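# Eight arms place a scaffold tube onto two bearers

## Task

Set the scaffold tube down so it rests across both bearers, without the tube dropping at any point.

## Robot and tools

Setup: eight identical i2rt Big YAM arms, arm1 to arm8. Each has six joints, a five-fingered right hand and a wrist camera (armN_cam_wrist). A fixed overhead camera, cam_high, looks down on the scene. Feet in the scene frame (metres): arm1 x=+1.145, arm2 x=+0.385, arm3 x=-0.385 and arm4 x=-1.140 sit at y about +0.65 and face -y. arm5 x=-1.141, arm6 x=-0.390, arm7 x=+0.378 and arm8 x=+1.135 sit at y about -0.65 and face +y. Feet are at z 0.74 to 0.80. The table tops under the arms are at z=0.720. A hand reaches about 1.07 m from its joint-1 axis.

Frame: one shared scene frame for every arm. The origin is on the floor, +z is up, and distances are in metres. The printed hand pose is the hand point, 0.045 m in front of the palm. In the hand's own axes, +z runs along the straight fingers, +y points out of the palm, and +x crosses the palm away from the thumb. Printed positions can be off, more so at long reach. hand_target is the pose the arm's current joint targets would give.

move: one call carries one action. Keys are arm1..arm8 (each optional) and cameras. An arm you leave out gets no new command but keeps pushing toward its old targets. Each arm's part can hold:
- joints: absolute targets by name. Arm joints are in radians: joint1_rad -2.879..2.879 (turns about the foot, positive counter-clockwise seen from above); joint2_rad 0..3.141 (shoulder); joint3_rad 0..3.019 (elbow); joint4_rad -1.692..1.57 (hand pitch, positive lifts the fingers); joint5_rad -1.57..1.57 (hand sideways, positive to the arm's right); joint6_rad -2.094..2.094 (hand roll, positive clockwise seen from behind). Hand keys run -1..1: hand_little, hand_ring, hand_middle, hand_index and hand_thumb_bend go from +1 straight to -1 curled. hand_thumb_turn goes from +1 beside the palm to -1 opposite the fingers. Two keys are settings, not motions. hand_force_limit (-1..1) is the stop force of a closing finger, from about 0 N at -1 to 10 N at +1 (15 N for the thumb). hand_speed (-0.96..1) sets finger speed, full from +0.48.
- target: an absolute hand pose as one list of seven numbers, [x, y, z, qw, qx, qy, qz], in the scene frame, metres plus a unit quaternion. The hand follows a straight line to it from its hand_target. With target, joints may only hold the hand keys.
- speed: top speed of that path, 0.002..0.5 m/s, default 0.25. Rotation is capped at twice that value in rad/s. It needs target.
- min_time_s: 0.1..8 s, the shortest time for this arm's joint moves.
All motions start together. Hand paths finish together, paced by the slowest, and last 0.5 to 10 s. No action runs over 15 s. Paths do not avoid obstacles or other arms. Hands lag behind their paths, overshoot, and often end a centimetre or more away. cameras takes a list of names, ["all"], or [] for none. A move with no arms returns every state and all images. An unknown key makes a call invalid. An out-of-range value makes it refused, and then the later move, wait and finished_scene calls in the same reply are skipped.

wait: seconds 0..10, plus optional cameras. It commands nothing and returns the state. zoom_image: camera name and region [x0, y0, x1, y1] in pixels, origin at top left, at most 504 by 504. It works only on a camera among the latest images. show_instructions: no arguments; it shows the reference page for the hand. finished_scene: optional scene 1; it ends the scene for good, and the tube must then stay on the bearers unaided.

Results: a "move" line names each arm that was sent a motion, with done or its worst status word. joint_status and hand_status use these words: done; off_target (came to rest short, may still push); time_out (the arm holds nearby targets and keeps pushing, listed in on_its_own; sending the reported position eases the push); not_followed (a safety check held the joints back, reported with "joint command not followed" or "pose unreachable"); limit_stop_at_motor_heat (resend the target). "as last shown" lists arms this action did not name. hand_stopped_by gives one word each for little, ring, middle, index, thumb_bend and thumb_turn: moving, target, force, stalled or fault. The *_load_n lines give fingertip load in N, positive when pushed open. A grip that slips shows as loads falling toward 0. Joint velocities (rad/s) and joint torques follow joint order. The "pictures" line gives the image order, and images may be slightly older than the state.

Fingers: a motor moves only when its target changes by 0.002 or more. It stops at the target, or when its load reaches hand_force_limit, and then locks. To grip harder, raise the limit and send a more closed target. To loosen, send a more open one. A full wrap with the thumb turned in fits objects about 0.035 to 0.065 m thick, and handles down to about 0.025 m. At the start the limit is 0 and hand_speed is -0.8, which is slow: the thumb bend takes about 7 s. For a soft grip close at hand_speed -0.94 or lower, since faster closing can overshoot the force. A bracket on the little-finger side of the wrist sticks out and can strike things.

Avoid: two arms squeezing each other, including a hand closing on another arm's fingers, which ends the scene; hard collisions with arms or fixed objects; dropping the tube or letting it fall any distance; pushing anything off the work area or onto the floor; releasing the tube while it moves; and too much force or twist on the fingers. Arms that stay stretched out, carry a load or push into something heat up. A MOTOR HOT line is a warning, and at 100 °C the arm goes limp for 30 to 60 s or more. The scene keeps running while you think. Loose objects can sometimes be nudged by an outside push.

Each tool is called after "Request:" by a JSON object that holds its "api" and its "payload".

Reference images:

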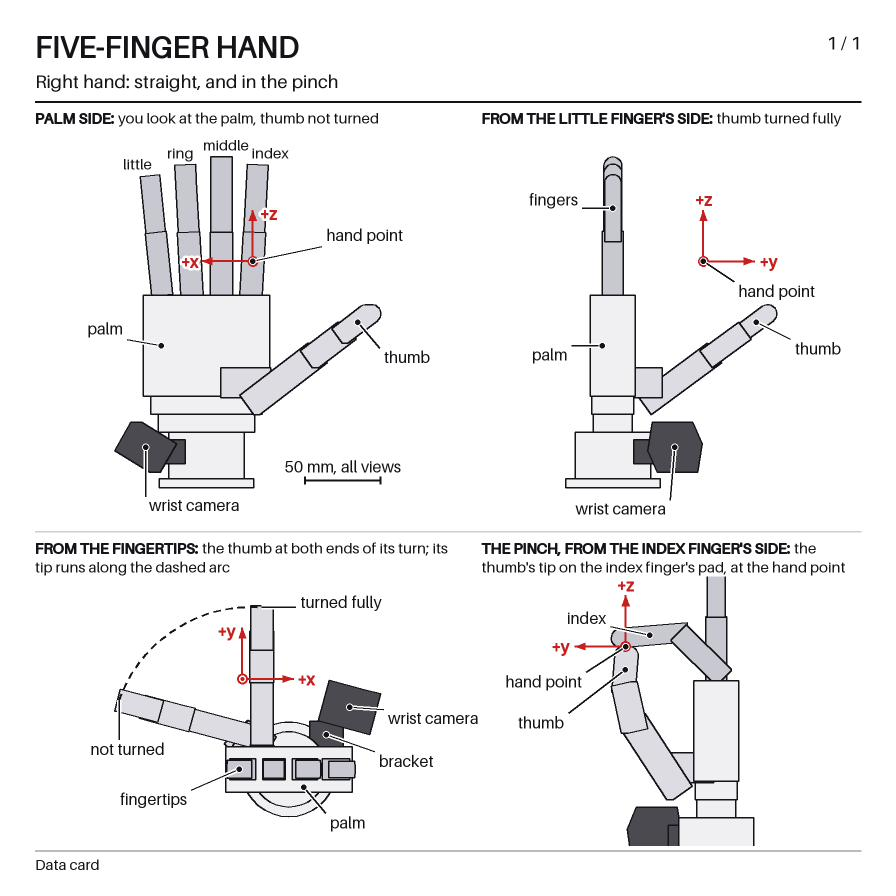

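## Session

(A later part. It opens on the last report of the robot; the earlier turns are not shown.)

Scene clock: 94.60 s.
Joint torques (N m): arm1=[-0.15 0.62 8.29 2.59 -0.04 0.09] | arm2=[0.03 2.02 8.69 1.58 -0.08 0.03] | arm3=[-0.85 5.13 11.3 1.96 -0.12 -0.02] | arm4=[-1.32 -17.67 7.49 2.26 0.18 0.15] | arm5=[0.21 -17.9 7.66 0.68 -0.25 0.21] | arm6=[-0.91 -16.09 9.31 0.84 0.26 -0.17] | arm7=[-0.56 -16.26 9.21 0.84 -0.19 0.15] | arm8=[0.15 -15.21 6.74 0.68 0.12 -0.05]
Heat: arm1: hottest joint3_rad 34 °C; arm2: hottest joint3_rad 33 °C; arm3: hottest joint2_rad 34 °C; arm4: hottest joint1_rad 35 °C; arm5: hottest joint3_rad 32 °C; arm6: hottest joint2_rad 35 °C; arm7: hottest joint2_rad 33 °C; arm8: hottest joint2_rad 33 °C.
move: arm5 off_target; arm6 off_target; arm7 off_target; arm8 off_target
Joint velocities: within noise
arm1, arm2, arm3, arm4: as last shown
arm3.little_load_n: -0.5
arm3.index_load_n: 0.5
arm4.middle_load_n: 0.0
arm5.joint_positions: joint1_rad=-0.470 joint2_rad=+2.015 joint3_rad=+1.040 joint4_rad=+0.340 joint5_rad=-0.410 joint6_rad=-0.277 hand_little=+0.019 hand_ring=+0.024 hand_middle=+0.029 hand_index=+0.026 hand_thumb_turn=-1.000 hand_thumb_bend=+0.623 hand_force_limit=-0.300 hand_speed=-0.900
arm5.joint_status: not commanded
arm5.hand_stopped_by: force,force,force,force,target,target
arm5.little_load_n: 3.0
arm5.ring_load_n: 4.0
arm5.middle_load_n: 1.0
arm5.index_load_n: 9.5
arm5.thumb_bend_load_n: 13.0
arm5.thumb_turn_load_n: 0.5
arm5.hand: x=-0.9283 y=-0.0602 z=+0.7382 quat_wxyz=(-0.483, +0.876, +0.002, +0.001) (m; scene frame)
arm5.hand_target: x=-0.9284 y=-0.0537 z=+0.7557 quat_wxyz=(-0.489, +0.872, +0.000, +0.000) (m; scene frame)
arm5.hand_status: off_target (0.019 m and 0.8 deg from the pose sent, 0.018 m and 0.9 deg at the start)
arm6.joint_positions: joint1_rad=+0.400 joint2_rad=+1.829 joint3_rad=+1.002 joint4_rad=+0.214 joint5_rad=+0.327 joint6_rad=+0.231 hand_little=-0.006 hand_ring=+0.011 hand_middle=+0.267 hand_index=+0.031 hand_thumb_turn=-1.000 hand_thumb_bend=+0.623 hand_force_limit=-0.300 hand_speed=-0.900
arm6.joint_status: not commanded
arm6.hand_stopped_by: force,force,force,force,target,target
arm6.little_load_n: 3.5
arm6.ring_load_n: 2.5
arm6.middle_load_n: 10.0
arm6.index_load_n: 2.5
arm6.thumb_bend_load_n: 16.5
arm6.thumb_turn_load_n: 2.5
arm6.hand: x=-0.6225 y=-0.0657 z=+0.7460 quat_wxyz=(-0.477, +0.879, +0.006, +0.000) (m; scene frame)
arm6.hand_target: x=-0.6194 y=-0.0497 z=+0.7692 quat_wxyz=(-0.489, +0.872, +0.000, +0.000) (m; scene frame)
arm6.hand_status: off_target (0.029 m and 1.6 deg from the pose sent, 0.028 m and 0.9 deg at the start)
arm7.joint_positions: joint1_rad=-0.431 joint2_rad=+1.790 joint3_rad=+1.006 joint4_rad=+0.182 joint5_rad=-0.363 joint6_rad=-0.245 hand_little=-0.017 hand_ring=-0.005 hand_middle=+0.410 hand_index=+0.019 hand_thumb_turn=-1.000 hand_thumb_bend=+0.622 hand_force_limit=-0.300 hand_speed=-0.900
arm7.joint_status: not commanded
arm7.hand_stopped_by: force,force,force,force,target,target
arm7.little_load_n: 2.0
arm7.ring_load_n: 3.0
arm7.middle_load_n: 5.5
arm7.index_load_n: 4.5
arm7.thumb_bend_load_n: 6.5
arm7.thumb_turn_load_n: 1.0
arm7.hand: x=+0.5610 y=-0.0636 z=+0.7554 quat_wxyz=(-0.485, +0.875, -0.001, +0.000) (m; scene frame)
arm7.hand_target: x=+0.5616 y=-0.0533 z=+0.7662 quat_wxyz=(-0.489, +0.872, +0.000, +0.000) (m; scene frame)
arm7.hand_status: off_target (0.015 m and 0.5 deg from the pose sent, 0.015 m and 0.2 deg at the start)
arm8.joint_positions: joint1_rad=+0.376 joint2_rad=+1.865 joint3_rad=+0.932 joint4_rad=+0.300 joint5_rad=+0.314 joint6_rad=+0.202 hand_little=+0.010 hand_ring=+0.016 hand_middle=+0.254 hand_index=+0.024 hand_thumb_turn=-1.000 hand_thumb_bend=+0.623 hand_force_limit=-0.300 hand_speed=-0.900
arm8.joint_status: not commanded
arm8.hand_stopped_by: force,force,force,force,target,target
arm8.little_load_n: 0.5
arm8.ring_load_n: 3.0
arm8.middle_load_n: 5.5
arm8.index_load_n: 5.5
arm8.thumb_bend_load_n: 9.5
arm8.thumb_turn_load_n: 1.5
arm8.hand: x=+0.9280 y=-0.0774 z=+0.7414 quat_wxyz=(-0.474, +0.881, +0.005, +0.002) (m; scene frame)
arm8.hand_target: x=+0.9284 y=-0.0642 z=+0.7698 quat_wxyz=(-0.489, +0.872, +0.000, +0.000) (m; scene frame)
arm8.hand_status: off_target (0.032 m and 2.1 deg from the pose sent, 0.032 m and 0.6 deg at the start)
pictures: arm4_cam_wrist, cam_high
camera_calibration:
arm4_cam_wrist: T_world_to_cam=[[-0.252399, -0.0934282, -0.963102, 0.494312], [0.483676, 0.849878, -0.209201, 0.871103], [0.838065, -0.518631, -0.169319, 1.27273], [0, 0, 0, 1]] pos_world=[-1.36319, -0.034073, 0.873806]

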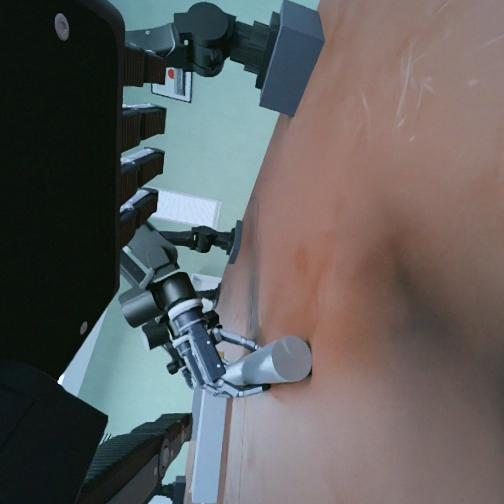

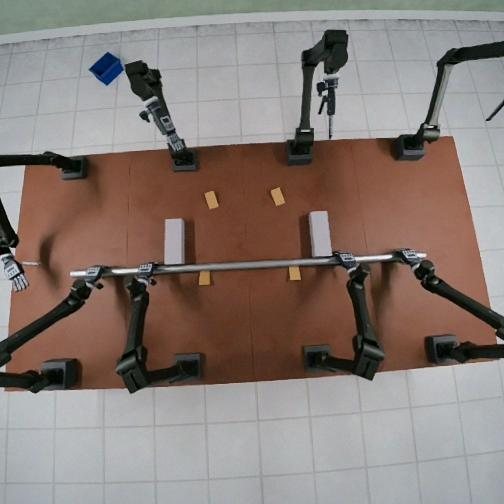

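Request:
{"api": "move", "payload": {"arm5": {"target": [-0.9283, -0.0530, 0.7680, 0.4886, -0.8725, 0, 0], "speed": 0.02}, "arm6": {"target": [-0.6196, -0.0490, 0.7810, 0.4886, -0.8725, 0, 0], "speed": 0.02}, "arm7": {"target": [0.5617, -0.0530, 0.7780, 0.4886, -0.8725, 0, 0], "speed": 0.02}, "arm8": {"target": [0.9283, -0.0638, 0.7820, 0.4886, -0.8725, 0, 0], "speed": 0.02}, "cameras": ["arm4_cam_wrist"]}}

Request:
{"api": "zoom_image", "payload": {"camera": "arm4_cam_wrist", "region": [180, 300, 320, 420]}}

Scene clock: 95.97 s.
Joint torques (N m): arm1=[-0.15 0.62 8.28 2.58 -0.05 0.09] | arm2=[0.09 2.08 8.69 1.57 -0.08 0.03] | arm3=[-1.2 5.36 11.21 2.02 -0.16 0] | arm4=[-1.32 -17.44 7.47 2.28 0.19 0.16] | arm5=[0.62 -18.43 7.94 0.79 -0.46 0.34] | arm6=[-0.91 -17.03 9.69 0.87 0.52 -0.17] | arm7=[-0.56 -17.03 9.92 0.92 -0.43 0.2] | arm8=[0.21 -15.97 7.13 0.99 0.27 -0.11]
Heat: arm1: hottest joint3_rad 34 °C; arm2: hottest joint3_rad 33 °C; arm3: hottest joint2_rad 34 °C; arm4: hottest joint1_rad 35 °C; arm5: hottest joint3_rad 32 °C; arm6: hottest joint2_rad 35 °C; arm7: hottest joint2_rad 33 °C; arm8: hottest joint2_rad 33 °C.
move: arm5 off_target; arm6 off_target; arm7 off_target; arm8 off_target
Joint velocities: within noise
arm1, arm2, arm3, arm4: as last shown
arm1.little_load_n: 0.5
arm2.index_load_n: -0.5
arm3.little_load_n: 0.5
arm3.index_load_n: 0.0
arm4.thumb_turn_load_n: -0.5
arm5.joint_positions: joint1_rad=-0.470 joint2_rad=+2.004 joint3_rad=+1.042 joint4_rad=+0.306 joint5_rad=-0.404 joint6_rad=-0.285 hand_little=+0.019 hand_ring=+0.024 hand_middle=+0.029 hand_index=+0.026 hand_thumb_turn=-1.000 hand_thumb_bend=+0.623 hand_force_limit=-0.300 hand_speed=-0.900
arm5.joint_status: not commanded
arm5.hand_stopped_by: force,force,force,force,target,target
arm5.little_load_n: 3.0
arm5.ring_load_n: 4.0
arm5.middle_load_n: 0.5
arm5.index_load_n: 9.5
arm5.thumb_bend_load_n: 13.0
arm5.thumb_turn_load_n: 0.5
arm5.hand: x=-0.9287 y=-0.0637 z=+0.7395 quat_wxyz=(-0.474, +0.881, +0.002, +0.001) (m; scene frame)
arm5.hand_target: x=-0.9284 y=-0.0531 z=+0.7677 quat_wxyz=(-0.489, +0.872, +0.000, +0.000) (m; scene frame)
arm5.hand_status: off_target (0.030 m and 2.0 deg from the pose sent, 0.030 m and 0.8 deg at the start)
arm6.joint_positions: joint1_rad=+0.400 joint2_rad=+1.818 joint3_rad=+1.004 joint4_rad=+0.182 joint5_rad=+0.321 joint6_rad=+0.231 hand_little=-0.006 hand_ring=+0.011 hand_middle=+0.267 hand_index=+0.031 hand_thumb_turn=-1.000 hand_thumb_bend=+0.623 hand_force_limit=-0.300 hand_speed=-0.900
arm6.joint_status: not commanded
arm6.hand_stopped_by: force,force,force,force,target,target
arm6.little_load_n: 1.5
arm6.ring_load_n: 1.5
arm6.middle_load_n: 11.0
arm6.index_load_n: 3.5
arm6.thumb_bend_load_n: 17.0
arm6.thumb_turn_load_n: 5.5
arm6.hand: x=-0.6220 y=-0.0699 z=+0.7470 quat_wxyz=(-0.468, +0.883, +0.009, +0.001) (m; scene frame)
arm6.hand_target: x=-0.6193 y=-0.0501 z=+0.7811 quat_wxyz=(-0.489, +0.872, +0.000, +0.000) (m; scene frame)
arm6.hand_status: off_target (0.040 m and 2.8 deg from the pose sent, 0.039 m and 1.6 deg at the start)
arm7.joint_positions: joint1_rad=-0.431 joint2_rad=+1.777 joint3_rad=+1.006 joint4_rad=+0.148 joint5_rad=-0.357 joint6_rad=-0.252 hand_little=-0.017 hand_ring=-0.005 hand_middle=+0.410 hand_index=+0.019 hand_thumb_turn=-1.000 hand_thumb_bend=+0.622 hand_force_limit=-0.300 hand_speed=-0.900
arm7.joint_status: not commanded
arm7.hand_stopped_by: force,force,force,force,target,target
arm7.little_load_n: 2.5
arm7.ring_load_n: 3.5
arm7.middle_load_n: 6.5
arm7.index_load_n: 4.0
arm7.thumb_bend_load_n: 6.5
arm7.thumb_turn_load_n: 0.0
arm7.hand: x=+0.5603 y=-0.0686 z=+0.7567 quat_wxyz=(-0.476, +0.880, -0.002, +0.000) (m; scene frame)
arm7.hand_target: x=+0.5615 y=-0.0537 z=+0.7781 quat_wxyz=(-0.489, +0.872, +0.000, +0.000) (m; scene frame)
arm7.hand_status: off_target (0.026 m and 1.7 deg from the pose sent, 0.025 m and 0.5 deg at the start)
arm8.joint_positions: joint1_rad=+0.376 joint2_rad=+1.851 joint3_rad=+0.932 joint4_rad=+0.261 joint5_rad=+0.311 joint6_rad=+0.209 hand_little=+0.010 hand_ring=+0.016 hand_middle=+0.254 hand_index=+0.024 hand_thumb_turn=-1.000 hand_thumb_bend=+0.623 hand_force_limit=-0.300 hand_speed=-0.900
arm8.joint_status: not commanded
arm8.hand_stopped_by: force,force,force,force,target,target
arm8.little_load_n: 0.5
arm8.ring_load_n: 3.0
arm8.middle_load_n: 3.0
arm8.index_load_n: 6.5
arm8.thumb_bend_load_n: 9.0
arm8.thumb_turn_load_n: 3.0
arm8.hand: x=+0.9290 y=-0.0826 z=+0.7426 quat_wxyz=(-0.463, +0.886, +0.005, +0.003) (m; scene frame)
arm8.hand_target: x=+0.9285 y=-0.0646 z=+0.7816 quat_wxyz=(-0.489, +0.872, +0.000, +0.000) (m; scene frame)
arm8.hand_status: off_target (0.044 m and 3.4 deg from the pose sent, 0.043 m and 2.1 deg at the start)
pictures: arm4_cam_wrist
camera_calibration:
arm4_cam_wrist: T_world_to_cam=[[-0.252399, -0.0934282, -0.963102, 0.494312], [0.483676, 0.849878, -0.209201, 0.871103], [0.838065, -0.518631, -0.169319, 1.27273], [0, 0, 0, 1]] pos_world=[-1.36319, -0.034073, 0.873806]

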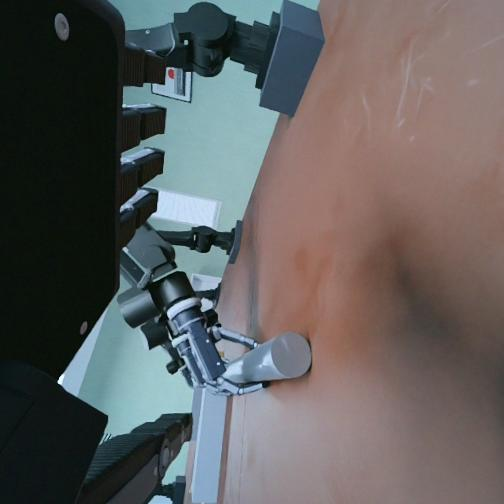

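Scaled by 3.600 from the camera's 504x504 image, which has a finer 720x720 frame.

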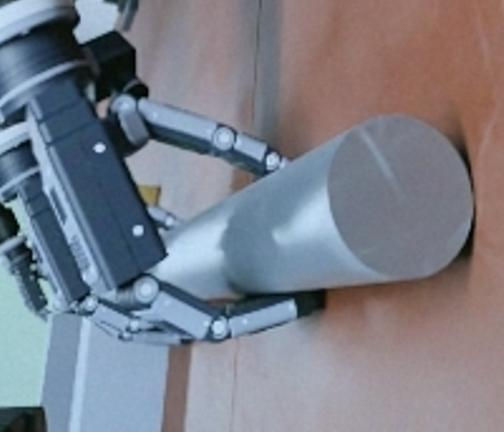

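Request:
{"api": "move", "payload": {"arm5": {"target": [-0.9283, -0.0500, 0.7790, 0.4950, -0.8689, 0, 0], "speed": 0.02}, "arm6": {"target": [-0.6196, -0.0460, 0.7920, 0.4950, -0.8689, 0, 0], "speed": 0.02}, "arm7": {"target": [0.5617, -0.0500, 0.7890, 0.4950, -0.8689, 0, 0], "speed": 0.02}, "arm8": {"target": [0.9283, -0.0610, 0.7930, 0.4980, -0.8672, 0, 0], "speed": 0.02}, "cameras": ["arm4_cam_wrist"]}}

Request:
{"api": "zoom_image", "payload": {"camera": "arm4_cam_wrist", "region": [180, 300, 320, 420]}}

Scene clock: 97.43 s.
Joint torques (N m): arm1=[-0.09 0.62 8.31 2.59 -0.05 0.09] | arm2=[0.09 2.08 8.69 1.58 -0.08 0.03] | arm3=[-0.91 4.89 11.18 2.07 -0.09 0.02] | arm4=[-1.14 -17.38 7.5 2.22 0.2 0.14] | arm5=[1.08 -20.13 7.84 1.11 -0.58 0.41] | arm6=[-0.97 -17.79 10.03 1.06 0.71 -0.23] | arm7=[-0.62 -17.96 10.21 1.07 -0.58 0.28] | arm8=[0.26 -16.91 7.08 1.44 0.48 -0.19]
Heat: arm1: hottest joint3_rad 34 °C; arm2: hottest joint3_rad 33 °C; arm3: hottest joint2_rad 34 °C; arm4: hottest joint1_rad 35 °C; arm5: hottest joint3_rad 32 °C; arm6: hottest joint2_rad 35 °C; arm7: hottest joint2_rad 33 °C; arm8: hottest joint2_rad 33 °C.
move: arm5 off_target; arm6 off_target; arm7 off_target; arm8 off_target
Joint velocities: within noise
arm1, arm2, arm3, arm4: as last shown
arm1.little_load_n: 0.0
arm2.index_load_n: 0.0
arm3.little_load_n: 0.0
arm5.joint_positions: joint1_rad=-0.470 joint2_rad=+2.000 joint3_rad=+1.042 joint4_rad=+0.296 joint5_rad=-0.404 joint6_rad=-0.287 hand_little=+0.019 hand_ring=+0.024 hand_middle=+0.029 hand_index=+0.026 hand_thumb_turn=-1.000 hand_thumb_bend=+0.623 hand_force_limit=-0.300 hand_speed=-0.900
arm5.joint_status: not commanded
arm5.hand_stopped_by: force,force,force,force,target,target
arm5.little_load_n: 3.0
arm5.ring_load_n: 4.0
arm5.middle_load_n: 0.0
arm5.index_load_n: 9.0
arm5.thumb_bend_load_n: 13.5
arm5.thumb_turn_load_n: 0.0
arm5.hand: x=-0.9291 y=-0.0648 z=+0.7404 quat_wxyz=(-0.472, +0.882, +0.002, +0.000) (m; scene frame)
arm5.hand_target: x=-0.9285 y=-0.0503 z=+0.7784 quat_wxyz=(-0.495, +0.869, +0.000, +0.000) (m; scene frame)
arm5.hand_status: off_target (0.041 m and 3.1 deg from the pose sent, 0.042 m and 2.8 deg at the start)
arm6.joint_positions: joint1_rad=+0.400 joint2_rad=+1.814 joint3_rad=+1.004 joint4_rad=+0.172 joint5_rad=+0.320 joint6_rad=+0.231 hand_little=-0.006 hand_ring=+0.011 hand_middle=+0.267 hand_index=+0.031 hand_thumb_turn=-1.000 hand_thumb_bend=+0.623 hand_force_limit=-0.300 hand_speed=-0.900
arm6.joint_status: not commanded
arm6.hand_stopped_by: force,force,force,force,target,target
arm6.little_load_n: 1.5
arm6.ring_load_n: 1.5
arm6.middle_load_n: 9.5
arm6.index_load_n: 4.0
arm6.thumb_bend_load_n: 16.5
arm6.thumb_turn_load_n: 5.5
arm6.hand: x=-0.6217 y=-0.0714 z=+0.7477 quat_wxyz=(-0.466, +0.885, +0.010, +0.001) (m; scene frame)
arm6.hand_target: x=-0.6191 y=-0.0476 z=+0.7920 quat_wxyz=(-0.495, +0.869, +0.000, +0.000) (m; scene frame)
arm6.hand_status: off_target (0.051 m and 4.0 deg from the pose sent, 0.051 m and 3.6 deg at the start)
arm7.joint_positions: joint1_rad=-0.431 joint2_rad=+1.774 joint3_rad=+1.007 joint4_rad=+0.139 joint5_rad=-0.356 joint6_rad=-0.253 hand_little=-0.017 hand_ring=-0.005 hand_middle=+0.410 hand_index=+0.019 hand_thumb_turn=-1.000 hand_thumb_bend=+0.622 hand_force_limit=-0.300 hand_speed=-0.900
arm7.joint_status: not commanded
arm7.hand_stopped_by: force,force,force,force,target,target
arm7.little_load_n: 3.5
arm7.ring_load_n: 4.5
arm7.middle_load_n: 5.5
arm7.index_load_n: 4.0
arm7.thumb_bend_load_n: 7.0
arm7.thumb_turn_load_n: -0.5
arm7.hand: x=+0.5604 y=-0.0696 z=+0.7577 quat_wxyz=(-0.474, +0.881, -0.002, +0.000) (m; scene frame)
arm7.hand_target: x=+0.5612 y=-0.0511 z=+0.7892 quat_wxyz=(-0.495, +0.869, +0.000, +0.000) (m; scene frame)
arm7.hand_status: off_target (0.037 m and 2.8 deg from the pose sent, 0.037 m and 2.5 deg at the start)
arm8.joint_positions: joint1_rad=+0.376 joint2_rad=+1.847 joint3_rad=+0.932 joint4_rad=+0.255 joint5_rad=+0.311 joint6_rad=+0.209 hand_little=+0.010 hand_ring=+0.016 hand_middle=+0.254 hand_index=+0.024 hand_thumb_turn=-1.000 hand_thumb_bend=+0.623 hand_force_limit=-0.300 hand_speed=-0.900
arm8.joint_status: not commanded
arm8.hand_stopped_by: force,force,force,force,target,target
arm8.little_load_n: 0.5
arm8.ring_load_n: 3.0
arm8.middle_load_n: 1.5
arm8.index_load_n: 6.5
arm8.thumb_bend_load_n: 9.0
arm8.thumb_turn_load_n: 3.0
arm8.hand: x=+0.9292 y=-0.0834 z=+0.7436 quat_wxyz=(-0.462, +0.887, +0.005, +0.003) (m; scene frame)
arm8.hand_target: x=+0.9286 y=-0.0621 z=+0.7924 quat_wxyz=(-0.498, +0.867, +0.000, +0.000) (m; scene frame)
arm8.hand_status: off_target (0.054 m and 4.8 deg from the pose sent, 0.055 m and 4.6 deg at the start)
pictures: arm4_cam_wrist
camera_calibration:
arm4_cam_wrist: T_world_to_cam=[[-0.252399, -0.0934282, -0.963102, 0.494312], [0.483676, 0.849878, -0.209201, 0.871103], [0.838065, -0.518631, -0.169319, 1.27273], [0, 0, 0, 1]] pos_world=[-1.36319, -0.034073, 0.873806]

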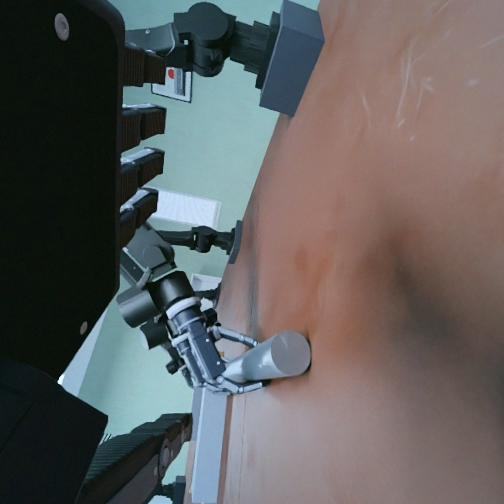

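Scaled by 3.600 from the camera's 504x504 image, which has a finer 720x720 frame.

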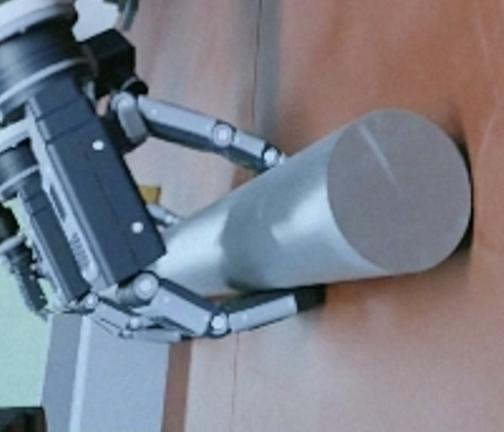

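Request:
{"api": "move", "payload": {"arm5": {"target": [-0.9283, -0.0480, 0.7930, 0.5000, -0.8660, 0, 0], "speed": 0.02}, "arm6": {"target": [-0.6196, -0.0430, 0.8060, 0.5000, -0.8660, 0, 0], "speed": 0.02}, "arm7": {"target": [0.5617, -0.0480, 0.8030, 0.5000, -0.8660, 0, 0], "speed": 0.02}, "arm8": {"target": [0.9283, -0.0580, 0.8070, 0.5030, -0.8643, 0, 0], "speed": 0.02}, "cameras": ["arm4_cam_wrist"]}}

Request:
{"api": "zoom_image", "payload": {"camera": "arm4_cam_wrist", "region": [180, 300, 320, 420]}}

Scene clock: 99.57 s.
Joint torques (N m): arm1=[-0.09 0.67 8.28 2.58 -0.04 0.09] | arm2=[0.09 2.08 8.69 1.58 -0.08 0.03] | arm3=[-1.2 4.89 11.3 1.89 -0.14 0] | arm4=[-1.49 -17.55 7.45 2.32 0.19 0.14] | arm5=[0.15 -21.3 8.12 1.61 -0.78 0.53] | arm6=[-0.97 -18.61 10.66 1.33 0.95 -0.32] | arm7=[-0.26 -18.84 10.78 1.31 -0.74 0.36] | arm8=[0.09 -17.67 7.6 1.77 0.6 -0.24]
Heat: arm1: hottest joint3_rad 34 °C; arm2: hottest joint3_rad 33 °C; arm3: hottest joint2_rad 34 °C; arm4: hottest joint1_rad 35 °C; arm5: hottest joint3_rad 32 °C; arm6: hottest joint2_rad 35 °C; arm7: hottest joint2_rad 33 °C; arm8: hottest joint2_rad 34 °C.
move: arm5 off_target; arm6 off_target; arm7 off_target; arm8 off_target
Joint velocities: within noise
arm1, arm2, arm3, arm4: as last shown
arm1.thumb_turn_load_n: 0.5
arm2.middle_load_n: 0.5
arm3.middle_load_n: -0.5
arm3.thumb_turn_load_n: -0.5
arm4.thumb_turn_load_n: 0.0
arm5.joint_positions: joint1_rad=-0.470 joint2_rad=+1.990 joint3_rad=+1.042 joint4_rad=+0.272 joint5_rad=-0.402 joint6_rad=-0.293 hand_little=+0.019 hand_ring=+0.024 hand_middle=+0.029 hand_index=+0.026 hand_thumb_turn=-1.000 hand_thumb_bend=+0.623 hand_force_limit=-0.300 hand_speed=-0.900
arm5.joint_status: not commanded
arm5.hand_stopped_by: force,force,force,force,target,target
arm5.little_load_n: 3.0
arm5.ring_load_n: 4.0
arm5.middle_load_n: 0.5
arm5.index_load_n: 8.5
arm5.thumb_bend_load_n: 13.5
arm5.thumb_turn_load_n: -0.5
arm5.hand: x=-0.9297 y=-0.0678 z=+0.7418 quat_wxyz=(-0.465, +0.885, +0.003, +0.000) (m; scene frame)
arm5.hand_target: x=-0.9287 y=-0.0487 z=+0.7919 quat_wxyz=(-0.500, +0.866, +0.001, +0.000) (m; scene frame)
arm5.hand_status: off_target (0.055 m and 4.5 deg from the pose sent, 0.055 m and 3.8 deg at the start)
arm6.joint_positions: joint1_rad=+0.400 joint2_rad=+1.804 joint3_rad=+1.004 joint4_rad=+0.146 joint5_rad=+0.317 joint6_rad=+0.235 hand_little=-0.006 hand_ring=+0.011 hand_middle=+0.267 hand_index=+0.031 hand_thumb_turn=-1.000 hand_thumb_bend=+0.623 hand_force_limit=-0.300 hand_speed=-0.900
arm6.joint_status: not commanded
arm6.hand_stopped_by: force,force,force,force,target,target
arm6.little_load_n: 1.5
arm6.ring_load_n: 2.0
arm6.middle_load_n: 5.0
arm6.index_load_n: 4.5
arm6.thumb_bend_load_n: 15.5
arm6.thumb_turn_load_n: 6.0
arm6.hand: x=-0.6210 y=-0.0752 z=+0.7490 quat_wxyz=(-0.459, +0.888, +0.010, +0.002) (m; scene frame)
arm6.hand_target: x=-0.6187 y=-0.0456 z=+0.8061 quat_wxyz=(-0.500, +0.866, -0.001, +0.000) (m; scene frame)
arm6.hand_status: off_target (0.066 m and 5.5 deg from the pose sent, 0.065 m and 4.6 deg at the start)
arm7.joint_positions: joint1_rad=-0.435 joint2_rad=+1.764 joint3_rad=+1.007 joint4_rad=+0.116 joint5_rad=-0.355 joint6_rad=-0.258 hand_little=-0.017 hand_ring=-0.005 hand_middle=+0.410 hand_index=+0.019 hand_thumb_turn=-1.000 hand_thumb_bend=+0.622 hand_force_limit=-0.300 hand_speed=-0.900
arm7.joint_status: not commanded
arm7.hand_stopped_by: force,force,force,force,target,target
arm7.little_load_n: 4.0
arm7.ring_load_n: 4.5
arm7.middle_load_n: 4.0
arm7.index_load_n: 4.0
arm7.thumb_bend_load_n: 7.0
arm7.thumb_turn_load_n: -1.5
arm7.hand: x=+0.5612 y=-0.0737 z=+0.7593 quat_wxyz=(-0.468, +0.884, -0.003, +0.000) (m; scene frame)
arm7.hand_target: x=+0.5610 y=-0.0500 z=+0.8032 quat_wxyz=(-0.500, +0.866, +0.000, +0.000) (m; scene frame)
arm7.hand_status: off_target (0.051 m and 4.2 deg from the pose sent, 0.050 m and 3.4 deg at the start)
arm8.joint_positions: joint1_rad=+0.377 joint2_rad=+1.836 joint3_rad=+0.932 joint4_rad=+0.225 joint5_rad=+0.310 joint6_rad=+0.209 hand_little=+0.010 hand_ring=+0.016 hand_middle=+0.253 hand_index=+0.024 hand_thumb_turn=-1.000 hand_thumb_bend=+0.623 hand_force_limit=-0.300 hand_speed=-0.900
arm8.joint_status: not commanded
arm8.hand_stopped_by: force,force,force,force,target,target
arm8.little_load_n: 0.5
arm8.ring_load_n: 3.0
arm8.middle_load_n: 0.5
arm8.index_load_n: 6.0
arm8.thumb_bend_load_n: 8.5
arm8.thumb_turn_load_n: 4.5
arm8.hand: x=+0.9299 y=-0.0878 z=+0.7447 quat_wxyz=(-0.454, +0.891, +0.007, +0.005) (m; scene frame)
arm8.hand_target: x=+0.9289 y=-0.0600 z=+0.8062 quat_wxyz=(-0.503, +0.864, -0.001, +0.000) (m; scene frame)
arm8.hand_status: off_target (0.069 m and 6.5 deg from the pose sent, 0.068 m and 5.4 deg at the start)
pictures: arm4_cam_wrist
camera_calibration:
arm4_cam_wrist: T_world_to_cam=[[-0.252399, -0.0934282, -0.963102, 0.494312], [0.483676, 0.849878, -0.209201, 0.871103], [0.838065, -0.518631, -0.169319, 1.27273], [0, 0, 0, 1]] pos_world=[-1.36319, -0.034073, 0.873806]

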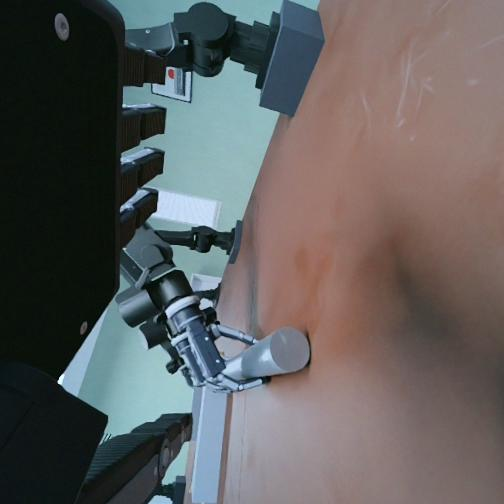

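Scaled by 3.600 from the camera's 504x504 image, which has a finer 720x720 frame.

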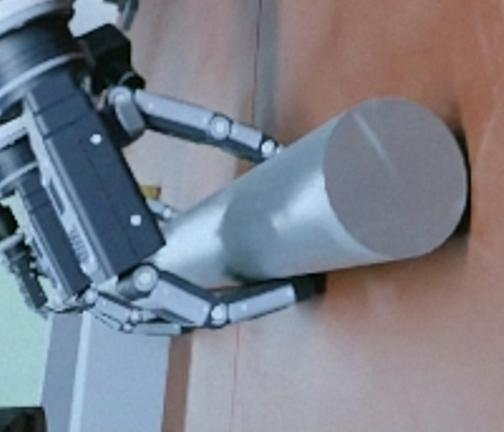

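Request:
{"api": "move", "payload": {"arm5": {"target": [-0.9283, -0.0370, 0.8030, 0.5050, -0.8631, 0, 0], "speed": 0.02}, "arm6": {"target": [-0.6196, -0.0320, 0.8160, 0.5050, -0.8631, 0, 0], "speed": 0.02}, "arm7": {"target": [0.5617, -0.0370, 0.8130, 0.5050, -0.8631, 0, 0], "speed": 0.02}, "arm8": {"target": [0.9283, -0.0470, 0.8170, 0.5100, -0.8602, 0, 0], "speed": 0.02}, "cameras": ["arm4_cam_wrist"]}}

Request:
{"api": "zoom_image", "payload": {"camera": "arm4_cam_wrist", "region": [180, 300, 320, 420]}}

Scene clock: 101.60 s.
Joint torques (N m): arm1=[-0.15 0.62 8.31 2.59 -0.04 0.09] | arm2=[0.09 2.02 8.69 1.58 -0.08 0.03] | arm3=[-1.32 5.6 11.21 2.03 -0.13 -0.01] | arm4=[-1.38 -17.55 7.51 2.28 0.18 0.15] | arm5=[0.79 -21.07 10.09 1.13 -0.76 0.63] | arm6=[-1.55 -18.61 11.97 1.61 0.9 -0.41] | arm7=[0.21 -18.73 12.21 1.47 -0.7 0.44] | arm8=[-0.38 -17.9 9.07 1.73 0.6 -0.33]
Heat: arm1: hottest joint3_rad 34 °C; arm2: hottest joint3_rad 33 °C; arm3: hottest joint2_rad 34 °C; arm4: hottest joint1_rad 35 °C; arm5: hottest joint3_rad 32 °C; arm6: hottest joint2_rad 36 °C; arm7: hottest joint2_rad 33 °C; arm8: hottest joint2_rad 34 °C.
move: arm5 off_target; arm6 off_target; arm7 off_target; arm8 off_target
Joint velocities: within noise
arm1.joint_positions: joint1_rad=-0.040 joint2_rad=+0.615 joint3_rad=+1.392 joint4_rad=-1.136 joint5_rad=-0.098 joint6_rad=-1.329 hand_little=+1.000 hand_ring=+1.000 hand_middle=+1.000 hand_index=+1.000 hand_thumb_turn=+1.000 hand_thumb_bend=+1.000 hand_force_limit=+0.000 hand_speed=-0.800
arm1.joint_status: not commanded
arm1.hand_stopped_by: target,target,target,target,target,target
arm1.little_load_n: 0.0
arm1.ring_load_n: 0.0
arm1.middle_load_n: 0.0
arm1.index_load_n: 0.0
arm1.thumb_bend_load_n: 0.0
arm1.thumb_turn_load_n: 0.0
arm1.hand: x=+1.0861 y=+0.3844 z=+1.3326 quat_wxyz=(+0.335, +0.500, -0.654, +0.458) (m; scene frame)
arm1.hand_target: x=+1.0862 y=+0.3863 z=+1.3433 quat_wxyz=(+0.342, +0.496, -0.649, +0.465) (m; scene frame)
arm1.hand_status: not commanded
arm2.joint_positions: joint1_rad=-0.103 joint2_rad=+0.619 joint3_rad=+1.460 joint4_rad=-1.518 joint5_rad=-0.116 joint6_rad=-1.343 hand_little=+1.000 hand_ring=+1.000 hand_middle=+1.000 hand_index=+1.000 hand_thumb_turn=+1.000 hand_thumb_bend=+1.000 hand_force_limit=+0.000 hand_speed=-0.800
arm2.joint_status: not commanded
arm2.hand_stopped_by: target,target,target,target,target,target
arm2.little_load_n: 0.0
arm2.ring_load_n: 0.0
arm2.middle_load_n: 0.0
arm2.index_load_n: 0.0
arm2.thumb_bend_load_n: 0.0
arm2.thumb_turn_load_n: 0.0
arm2.hand: x=+0.3338 y=+0.4579 z=+1.2823 quat_wxyz=(+0.238, +0.549, -0.713, +0.365) (m; scene frame)
arm2.hand_target: x=+0.3338 y=+0.4586 z=+1.2912 quat_wxyz=(+0.245, +0.547, -0.709, +0.372) (m; scene frame)
arm2.hand_status: not commanded
arm3.joint_positions: joint1_rad=+0.256 joint2_rad=+0.544 joint3_rad=+1.330 joint4_rad=-1.428 joint5_rad=-0.230 joint6_rad=-1.142 hand_little=+1.000 hand_ring=+1.000 hand_middle=+1.000 hand_index=+1.000 hand_thumb_turn=+1.000 hand_thumb_bend=+1.000 hand_force_limit=+0.000 hand_speed=-0.800
arm3.joint_status: not commanded
arm3.hand_stopped_by: target,target,target,target,target,target
arm3.little_load_n: 0.0
arm3.ring_load_n: 0.0
arm3.middle_load_n: 0.0
arm3.index_load_n: 0.0
arm3.thumb_bend_load_n: 0.0
arm3.thumb_turn_load_n: 0.0
arm3.hand: x=-0.3422 y=+0.4731 z=+1.1980 quat_wxyz=(+0.101, +0.601, -0.655, +0.447) (m; scene frame)
arm3.hand_target: x=-0.3426 y=+0.4745 z=+1.2065 quat_wxyz=(+0.105, +0.599, -0.651, +0.455) (m; scene frame)
arm3.hand_status: not commanded
arm4: as last shown
arm4.thumb_turn_load_n: -0.5
arm5.joint_positions: joint1_rad=-0.470 joint2_rad=+1.987 joint3_rad=+1.042 joint4_rad=+0.263 joint5_rad=-0.400 joint6_rad=-0.294 hand_little=+0.019 hand_ring=+0.024 hand_middle=+0.029 hand_index=+0.026 hand_thumb_turn=-1.000 hand_thumb_bend=+0.623 hand_force_limit=-0.300 hand_speed=-0.900
arm5.joint_status: not commanded
arm5.hand_stopped_by: force,force,force,force,target,target
arm5.little_load_n: 4.0
arm5.ring_load_n: 5.5
arm5.middle_load_n: 1.0
arm5.index_load_n: 9.0
arm5.thumb_bend_load_n: 13.0
arm5.thumb_turn_load_n: -1.5
arm5.hand: x=-0.9298 y=-0.0689 z=+0.7421 quat_wxyz=(-0.463, +0.886, +0.002, +0.000) (m; scene frame)
arm5.hand_target: x=-0.9293 y=-0.0391 z=+0.8024 quat_wxyz=(-0.505, +0.863, +0.001, -0.001) (m; scene frame)
arm5.hand_status: off_target (0.069 m and 5.5 deg from the pose sent, 0.069 m and 5.2 deg at the start)
arm6.joint_positions: joint1_rad=+0.400 joint2_rad=+1.803 joint3_rad=+1.012 joint4_rad=+0.125 joint5_rad=+0.316 joint6_rad=+0.235 hand_little=-0.006 hand_ring=+0.011 hand_middle=+0.267 hand_index=+0.031 hand_thumb_turn=-1.000 hand_thumb_bend=+0.623 hand_force_limit=-0.300 hand_speed=-0.900
arm6.joint_status: not commanded
arm6.hand_stopped_by: force,force,force,force,target,target
arm6.little_load_n: 1.0
arm6.ring_load_n: 1.5
arm6.middle_load_n: 6.0
arm6.index_load_n: 3.0
arm6.thumb_bend_load_n: 16.0
arm6.thumb_turn_load_n: 6.5
arm6.hand: x=-0.6211 y=-0.0755 z=+0.7497 quat_wxyz=(-0.454, +0.891, +0.011, +0.003) (m; scene frame)
arm6.hand_target: x=-0.6179 y=-0.0365 z=+0.8171 quat_wxyz=(-0.506, +0.863, -0.001, +0.001) (m; scene frame)
arm6.hand_status: off_target (0.079 m and 6.8 deg from the pose sent, 0.080 m and 6.1 deg at the start)
arm7.joint_positions: joint1_rad=-0.435 joint2_rad=+1.763 joint3_rad=+1.016 joint4_rad=+0.097 joint5_rad=-0.354 joint6_rad=-0.258 hand_little=-0.017 hand_ring=-0.005 hand_middle=+0.410 hand_index=+0.019 hand_thumb_turn=-1.000 hand_thumb_bend=+0.623 hand_force_limit=-0.300 hand_speed=-0.900
arm7.joint_status: not commanded
arm7.hand_stopped_by: force,force,force,force,target,target
arm7.little_load_n: 2.5
arm7.ring_load_n: 2.5
arm7.middle_load_n: 5.0
arm7.index_load_n: 3.0
arm7.thumb_bend_load_n: 8.5
arm7.thumb_turn_load_n: -0.5
arm7.hand: x=+0.5616 y=-0.0733 z=+0.7606 quat_wxyz=(-0.464, +0.886, -0.004, -0.002) (m; scene frame)
arm7.hand_target: x=+0.5604 y=-0.0406 z=+0.8140 quat_wxyz=(-0.505, +0.863, +0.001, -0.001) (m; scene frame)
arm7.hand_status: off_target (0.064 m and 5.4 deg from the pose sent, 0.065 m and 4.9 deg at the start)
arm8.joint_positions: joint1_rad=+0.377 joint2_rad=+1.834 joint3_rad=+0.932 joint4_rad=+0.221 joint5_rad=+0.309 joint6_rad=+0.209 hand_little=+0.010 hand_ring=+0.016 hand_middle=+0.253 hand_index=+0.024 hand_thumb_turn=-1.000 hand_thumb_bend=+0.623 hand_force_limit=-0.300 hand_speed=-0.900
arm8.joint_status: not commanded
arm8.hand_stopped_by: force,force,force,force,target,target
arm8.little_load_n: 1.0
arm8.ring_load_n: 4.0
arm8.middle_load_n: 0.0
arm8.index_load_n: 7.5
arm8.thumb_bend_load_n: 7.5
arm8.thumb_turn_load_n: 4.0
arm8.hand: x=+0.9300 y=-0.0884 z=+0.7449 quat_wxyz=(-0.453, +0.891, +0.008, +0.006) (m; scene frame)
arm8.hand_target: x=+0.9296 y=-0.0509 z=+0.8170 quat_wxyz=(-0.510, +0.860, -0.001, +0.001) (m; scene frame)
arm8.hand_status: off_target (0.083 m and 7.5 deg from the pose sent, 0.083 m and 7.4 deg at the start)
pictures: arm4_cam_wrist
camera_calibration:
arm4_cam_wrist: T_world_to_cam=[[-0.252399, -0.0934282, -0.963102, 0.494312], [0.483676, 0.849878, -0.209201, 0.871103], [0.838065, -0.518631, -0.169319, 1.27273], [0, 0, 0, 1]] pos_world=[-1.36319, -0.034073, 0.873806]

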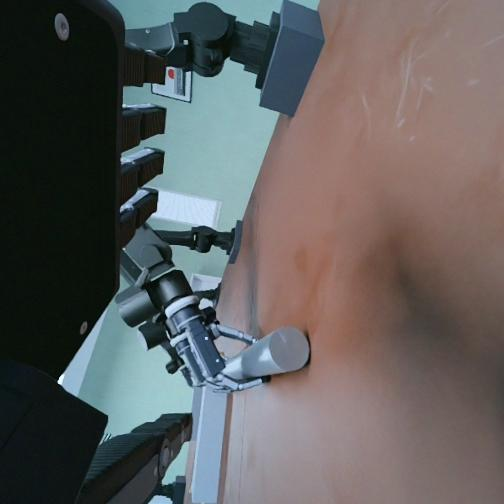

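Scaled by 3.600 from the camera's 504x504 image, which has a finer 720x720 frame.

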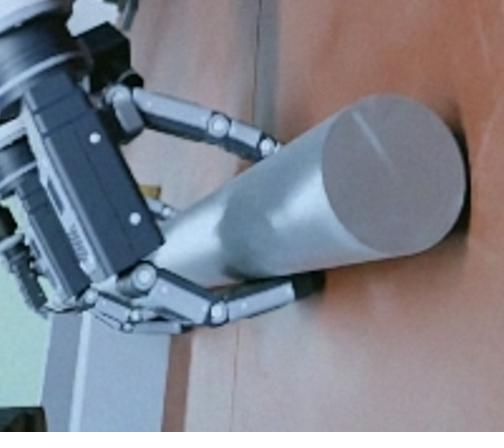

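Request:
{"api": "move", "payload": {"arm5": {"joints": {"joint2_rad": 1.875, "joint3_rad": 1.12, "joint4_rad": 0.32}, "min_time_s": 3}, "arm6": {"joints": {"joint2_rad": 1.695, "joint3_rad": 1.09, "joint4_rad": 0.185}, "min_time_s": 3}, "arm7": {"joints": {"joint2_rad": 1.655, "joint3_rad": 1.095, "joint4_rad": 0.157}, "min_time_s": 3}, "arm8": {"joints": {"joint2_rad": 1.725, "joint3_rad": 1.02, "joint4_rad": 0.30}, "min_time_s": 3}, "cameras": ["arm4_cam_wrist"]}}

Request:
{"api": "zoom_image", "payload": {"camera": "arm4_cam_wrist", "region": [180, 300, 320, 420]}}

Scene clock: 108.93 s.
Joint torques (N m): arm1=[-0.15 0.62 8.29 2.59 -0.04 0.08] | arm2=[0.03 2.08 8.69 1.58 -0.08 0.03] | arm3=[-0.67 5.3 11.34 1.95 -0.13 0.01] | arm4=[-1.44 -17.49 7.46 2.28 0.19 0.15] | arm5=[0.26 -22.36 13.35 3.7 -0.67 0.53] | arm6=[-1.55 -20.89 12.64 3.84 0.82 -0.31] | arm7=[0.09 -22.59 13.26 3.54 -0.75 0.38] | arm8=[-0.38 -18.43 11.34 4.23 0.47 -0.19]
Heat: arm1: hottest joint3_rad 34 °C; arm2: hottest joint3_rad 33 °C; arm3: hottest joint2_rad 34 °C; arm4: hottest joint1_rad 35 °C; arm5: hottest joint3_rad 34 °C; arm6: hottest joint3_rad 37 °C; arm7: hottest joint3_rad 35 °C; arm8: hottest joint3_rad 35 °C.
move: arm5 done; arm6 done; arm7 done; arm8 time_out
Joint velocities: within noise
arm1, arm2, arm3, arm4: as last shown
arm3.middle_load_n: 0.5
arm4.thumb_turn_load_n: 0.0
arm5.joint_positions: joint1_rad=-0.470 joint2_rad=+1.969 joint3_rad=+1.042 joint4_rad=+0.268 joint5_rad=-0.403 joint6_rad=-0.288 hand_little=+0.019 hand_ring=+0.024 hand_middle=+0.029 hand_index=+0.026 hand_thumb_turn=-1.000 hand_thumb_bend=+0.623 hand_force_limit=-0.300 hand_speed=-0.900
arm5.joint_status: all done
arm5.hand_stopped_by: force,force,force,force,target,target
arm5.little_load_n: 2.5
arm5.ring_load_n: 3.0
arm5.middle_load_n: 0.0
arm5.index_load_n: 6.0
arm5.thumb_bend_load_n: 16.5
arm5.thumb_turn_load_n: -1.0
arm5.hand: x=-0.9291 y=-0.0648 z=+0.7540 quat_wxyz=(-0.472, +0.881, +0.003, +0.002) (m; scene frame)
arm5.hand_target: x=-0.9148 y=-0.0103 z=+0.8581 quat_wxyz=(-0.559, +0.829, +0.018, +0.027) (m; scene frame)
arm5.hand_status: not commanded
arm6.joint_positions: joint1_rad=+0.400 joint2_rad=+1.784 joint3_rad=+1.012 joint4_rad=+0.132 joint5_rad=+0.317 joint6_rad=+0.226 hand_little=-0.006 hand_ring=+0.011 hand_middle=+0.266 hand_index=+0.031 hand_thumb_turn=-1.000 hand_thumb_bend=+0.623 hand_force_limit=-0.300 hand_speed=-0.900
arm6.joint_status: all done
arm6.hand_stopped_by: force,force,force,force,target,target
arm6.little_load_n: 1.0
arm6.ring_load_n: 1.5
arm6.middle_load_n: 0.0
arm6.index_load_n: 5.0
arm6.thumb_bend_load_n: 15.0
arm6.thumb_turn_load_n: 7.0
arm6.hand: x=-0.6219 y=-0.0720 z=+0.7623 quat_wxyz=(-0.465, +0.885, +0.012, +0.002) (m; scene frame)
arm6.hand_target: x=-0.6246 y=-0.0218 z=+0.8680 quat_wxyz=(-0.554, +0.833, -0.012, -0.019) (m; scene frame)
arm6.hand_status: not commanded
arm7.joint_positions: joint1_rad=-0.432 joint2_rad=+1.738 joint3_rad=+1.016 joint4_rad=+0.106 joint5_rad=-0.353 joint6_rad=-0.251 hand_little=-0.016 hand_ring=-0.005 hand_middle=+0.409 hand_index=+0.019 hand_thumb_turn=-1.000 hand_thumb_bend=+0.623 hand_force_limit=-0.300 hand_speed=-0.900
arm7.joint_status: all done
arm7.hand_stopped_by: force,force,force,force,target,target
arm7.little_load_n: 6.0
arm7.ring_load_n: 6.0
arm7.middle_load_n: 0.0
arm7.index_load_n: 3.5
arm7.thumb_bend_load_n: 7.0
arm7.thumb_turn_load_n: -2.0
arm7.hand: x=+0.5621 y=-0.0689 z=+0.7766 quat_wxyz=(-0.478, +0.879, -0.003, +0.003) (m; scene frame)
arm7.hand_target: x=+0.5679 y=-0.0248 z=+0.8767 quat_wxyz=(-0.562, +0.827, +0.015, +0.025) (m; scene frame)
arm7.hand_status: not commanded
arm8.joint_positions: joint1_rad=+0.377 joint2_rad=+1.812 joint3_rad=+0.932 joint4_rad=+0.234 joint5_rad=+0.312 joint6_rad=+0.197 hand_little=+0.010 hand_ring=+0.016 hand_middle=+0.253 hand_index=+0.024 hand_thumb_turn=-1.000 hand_thumb_bend=+0.623 hand_force_limit=-0.300 hand_speed=-0.900
arm8.joint_status: joint4_rad time_out (moved +0.013 of +0.079); the others done
arm8.hand_stopped_by: force,force,force,force,target,target
arm8.little_load_n: 0.0
arm8.ring_load_n: 2.5
arm8.middle_load_n: 0.0
arm8.index_load_n: 7.5
arm8.thumb_bend_load_n: 8.5
arm8.thumb_turn_load_n: 5.0
arm8.on_its_own: joint4_rad reads +0.234 and still pushes toward +0.300 since a time_out
arm8.hand: x=+0.9293 y=-0.0828 z=+0.7604 quat_wxyz=(-0.468, +0.884, +0.009, +0.004) (m; scene frame)
arm8.hand_target: x=+0.9198 y=-0.0249 z=+0.8699 quat_wxyz=(-0.565, +0.825, -0.014, -0.021) (m; scene frame)
arm8.hand_status: not commanded
pictures: arm4_cam_wrist
camera_calibration:
arm4_cam_wrist: T_world_to_cam=[[-0.252399, -0.0934282, -0.963102, 0.494312], [0.483676, 0.849878, -0.209201, 0.871103], [0.838065, -0.518631, -0.169319, 1.27273], [0, 0, 0, 1]] pos_world=[-1.36319, -0.034073, 0.873806]

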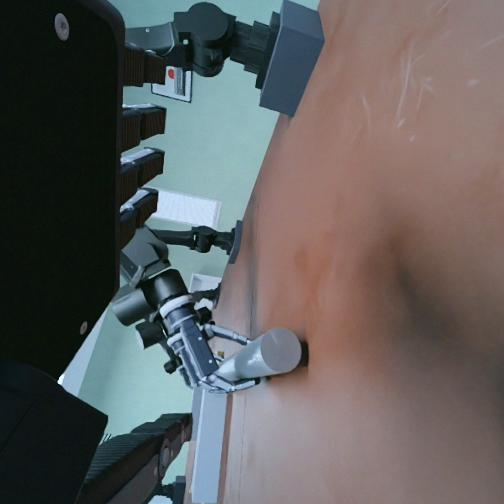

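Scaled by 3.600 from the camera's 504x504 image, which has a finer 720x720 frame.

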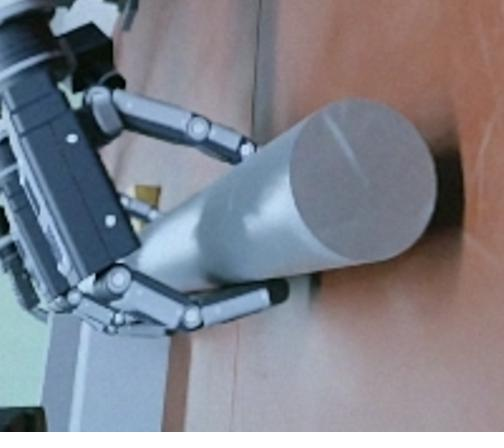

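Request:
{"api": "move", "payload": {"arm6": {"joints": {"hand_middle": 0.0}}, "arm7": {"joints": {"hand_middle": 0.0}}, "arm8": {"joints": {"hand_middle": 0.0}}, "cameras": ["cam_high", "arm5_cam_wrist", "arm6_cam_wrist", "arm7_cam_wrist", "arm8_cam_wrist"]}}

Scene clock: 114.00 s.
Joint torques (N m): arm1=[-0.21 0.62 8.29 2.59 -0.04 0.09] | arm2=[0.09 2.08 8.69 1.58 -0.08 0.03] | arm3=[-0.97 5.36 11.33 1.91 -0.11 0.02] | arm4=[-1.55 -17.61 7.53 2.33 0.18 0.15] | arm5=[0.62 -22.95 13.33 3.75 -0.7 0.56] | arm6=[-1.55 -20.84 12.66 3.82 0.81 -0.32] | arm7=[0.03 -22.48 13.31 3.49 -0.75 0.38] | arm8=[-0.44 -18.43 11.34 4.23 0.47 -0.18]
Heat: arm1: hottest joint3_rad 34 °C; arm2: hottest joint3_rad 33 °C; arm3: hottest joint2_rad 34 °C; arm4: hottest joint1_rad 35 °C; arm5: hottest joint3_rad 35 °C; arm6: hottest joint3_rad 38 °C; arm7: hottest joint3_rad 36 °C; arm8: hottest joint3_rad 36 °C.
move: arm6 done; arm7 done; arm8 done
Joint velocities: within noise
arm1, arm2, arm3, arm4, arm5: as last shown
arm3.middle_load_n: 0.0
arm5.little_load_n: 2.0
arm5.hand_target: x=-0.9148 y=-0.0103 z=+0.8580 quat_wxyz=(-0.559, +0.829, +0.018, +0.027) (m; scene frame)
arm6.joint_positions: joint1_rad=+0.400 joint2_rad=+1.784 joint3_rad=+1.012 joint4_rad=+0.132 joint5_rad=+0.317 joint6_rad=+0.226 hand_little=-0.006 hand_ring=+0.011 hand_middle=+0.017 hand_index=+0.031 hand_thumb_turn=-1.000 hand_thumb_bend=+0.623 hand_force_limit=-0.300 hand_speed=-0.900
arm6.joint_status: all done
arm6.hand_stopped_by: force,force,force,force,target,target
arm6.little_load_n: 0.5
arm6.ring_load_n: 1.0
arm6.middle_load_n: 3.5
arm6.index_load_n: 4.0
arm6.thumb_bend_load_n: 15.5
arm6.thumb_turn_load_n: 6.5
arm6.hand: x=-0.6219 y=-0.0720 z=+0.7623 quat_wxyz=(-0.465, +0.885, +0.012, +0.002) (m; scene frame)
arm6.hand_target: x=-0.6246 y=-0.0218 z=+0.8680 quat_wxyz=(-0.554, +0.833, -0.012, -0.020) (m; scene frame)
arm6.hand_status: not commanded
arm7.joint_positions: joint1_rad=-0.432 joint2_rad=+1.738 joint3_rad=+1.016 joint4_rad=+0.106 joint5_rad=-0.353 joint6_rad=-0.251 hand_little=-0.016 hand_ring=-0.005 hand_middle=+0.002 hand_index=+0.019 hand_thumb_turn=-1.000 hand_thumb_bend=+0.623 hand_force_limit=-0.300 hand_speed=-0.900
arm7.joint_status: all done
arm7.hand_stopped_by: force,force,force,force,target,target
arm7.little_load_n: 5.0
arm7.ring_load_n: 5.0
arm7.middle_load_n: 4.5
arm7.index_load_n: 2.5
arm7.thumb_bend_load_n: 8.0
arm7.thumb_turn_load_n: -2.0
arm7.hand: x=+0.5621 y=-0.0689 z=+0.7766 quat_wxyz=(-0.478, +0.879, -0.003, +0.003) (m; scene frame)
arm7.hand_target: x=+0.5679 y=-0.0248 z=+0.8765 quat_wxyz=(-0.562, +0.827, +0.015, +0.025) (m; scene frame)
arm7.hand_status: not commanded
arm8.joint_positions: joint1_rad=+0.377 joint2_rad=+1.812 joint3_rad=+0.932 joint4_rad=+0.234 joint5_rad=+0.312 joint6_rad=+0.196 hand_little=+0.010 hand_ring=+0.016 hand_middle=+0.014 hand_index=+0.024 hand_thumb_turn=-1.000 hand_thumb_bend=+0.623 hand_force_limit=-0.300 hand_speed=-0.900
arm8.joint_status: all done
arm8.hand_stopped_by: force,force,force,force,target,target
arm8.little_load_n: 0.0
arm8.ring_load_n: 0.5
arm8.middle_load_n: 5.0
arm8.index_load_n: 5.5
arm8.thumb_bend_load_n: 10.0
arm8.thumb_turn_load_n: 5.0
arm8.on_its_own: joint4_rad reads +0.234 and still pushes toward +0.300 since a time_out
arm8.hand: x=+0.9293 y=-0.0827 z=+0.7605 quat_wxyz=(-0.468, +0.884, +0.010, +0.004) (m; scene frame)
arm8.hand_target: x=+0.9198 y=-0.0248 z=+0.8699 quat_wxyz=(-0.565, +0.825, -0.014, -0.020) (m; scene frame)
arm8.hand_status: not commanded
pictures: arm5_cam_wrist, arm6_cam_wrist, arm7_cam_wrist, arm8_cam_wrist, cam_high
camera_calibration:
arm5_cam_wrist: T_world_to_cam=[[0.243132, -0.524008, -0.816274, 0.811388], [-0.791403, -0.593743, 0.14543, -0.893256], [-0.560863, 0.610643, -0.55906, 0.0596227], [0, 0, 0, 1]] pos_world=[-0.87076, -0.1416, 0.825553]
arm6_cam_wrist: T_world_to_cam=[[0.345013, -0.534256, -0.77171, 0.759006], [-0.787861, -0.611717, 0.0712582, -0.591106], [-0.510138, 0.583415, -0.63197, 0.319679], [0, 0, 0, 1]] pos_world=[-0.564496, -0.142592, 0.829881]
arm7_cam_wrist: T_world_to_cam=[[0.257821, -0.503346, -0.824725, 0.461206], [-0.827404, -0.555799, 0.0805561, 0.364421], [-0.498929, 0.661612, -0.559768, 0.87528], [0, 0, 0, 1]] pos_world=[0.619317, -0.144405, 0.840966]
arm8_cam_wrist: T_world_to_cam=[[0.253485, -0.545903, -0.798584, 0.327792], [-0.832264, -0.543839, 0.107587, 0.646855], [-0.493033, 0.637361, -0.59219, 1.07796], [0, 0, 0, 1]] pos_world=[0.986736, -0.156324, 0.830535]

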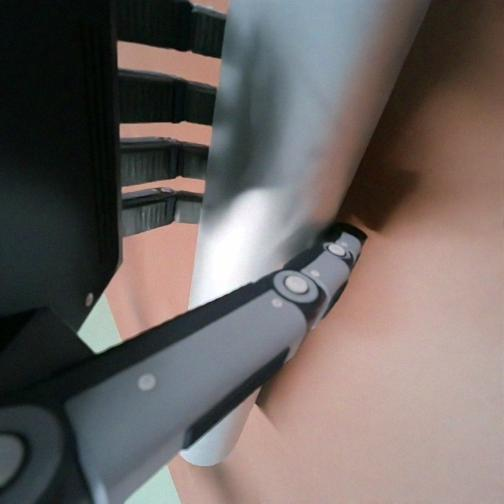

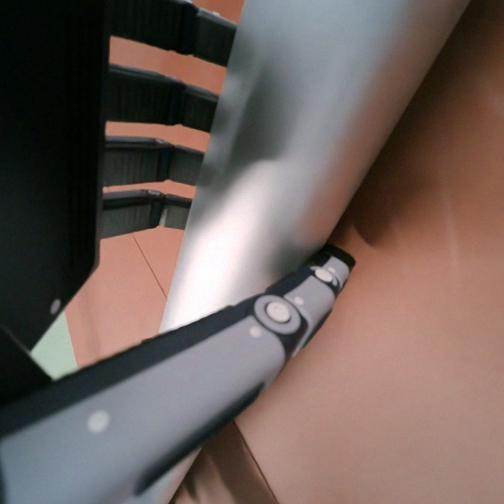

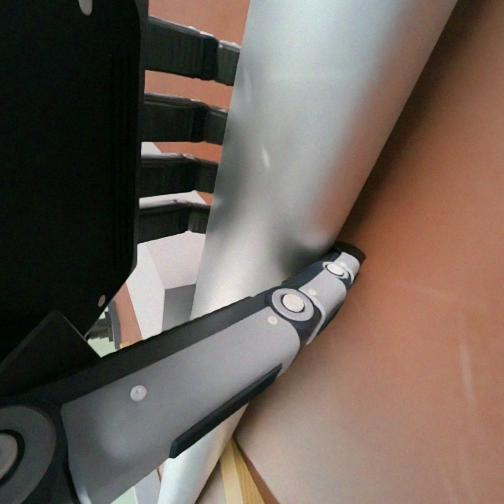

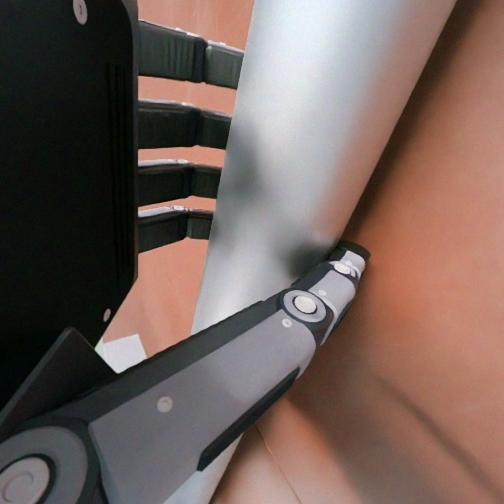

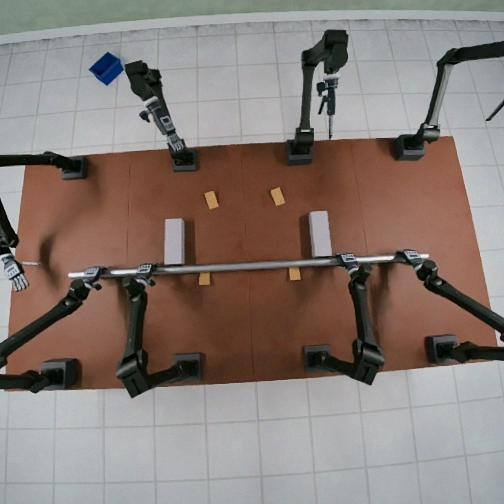

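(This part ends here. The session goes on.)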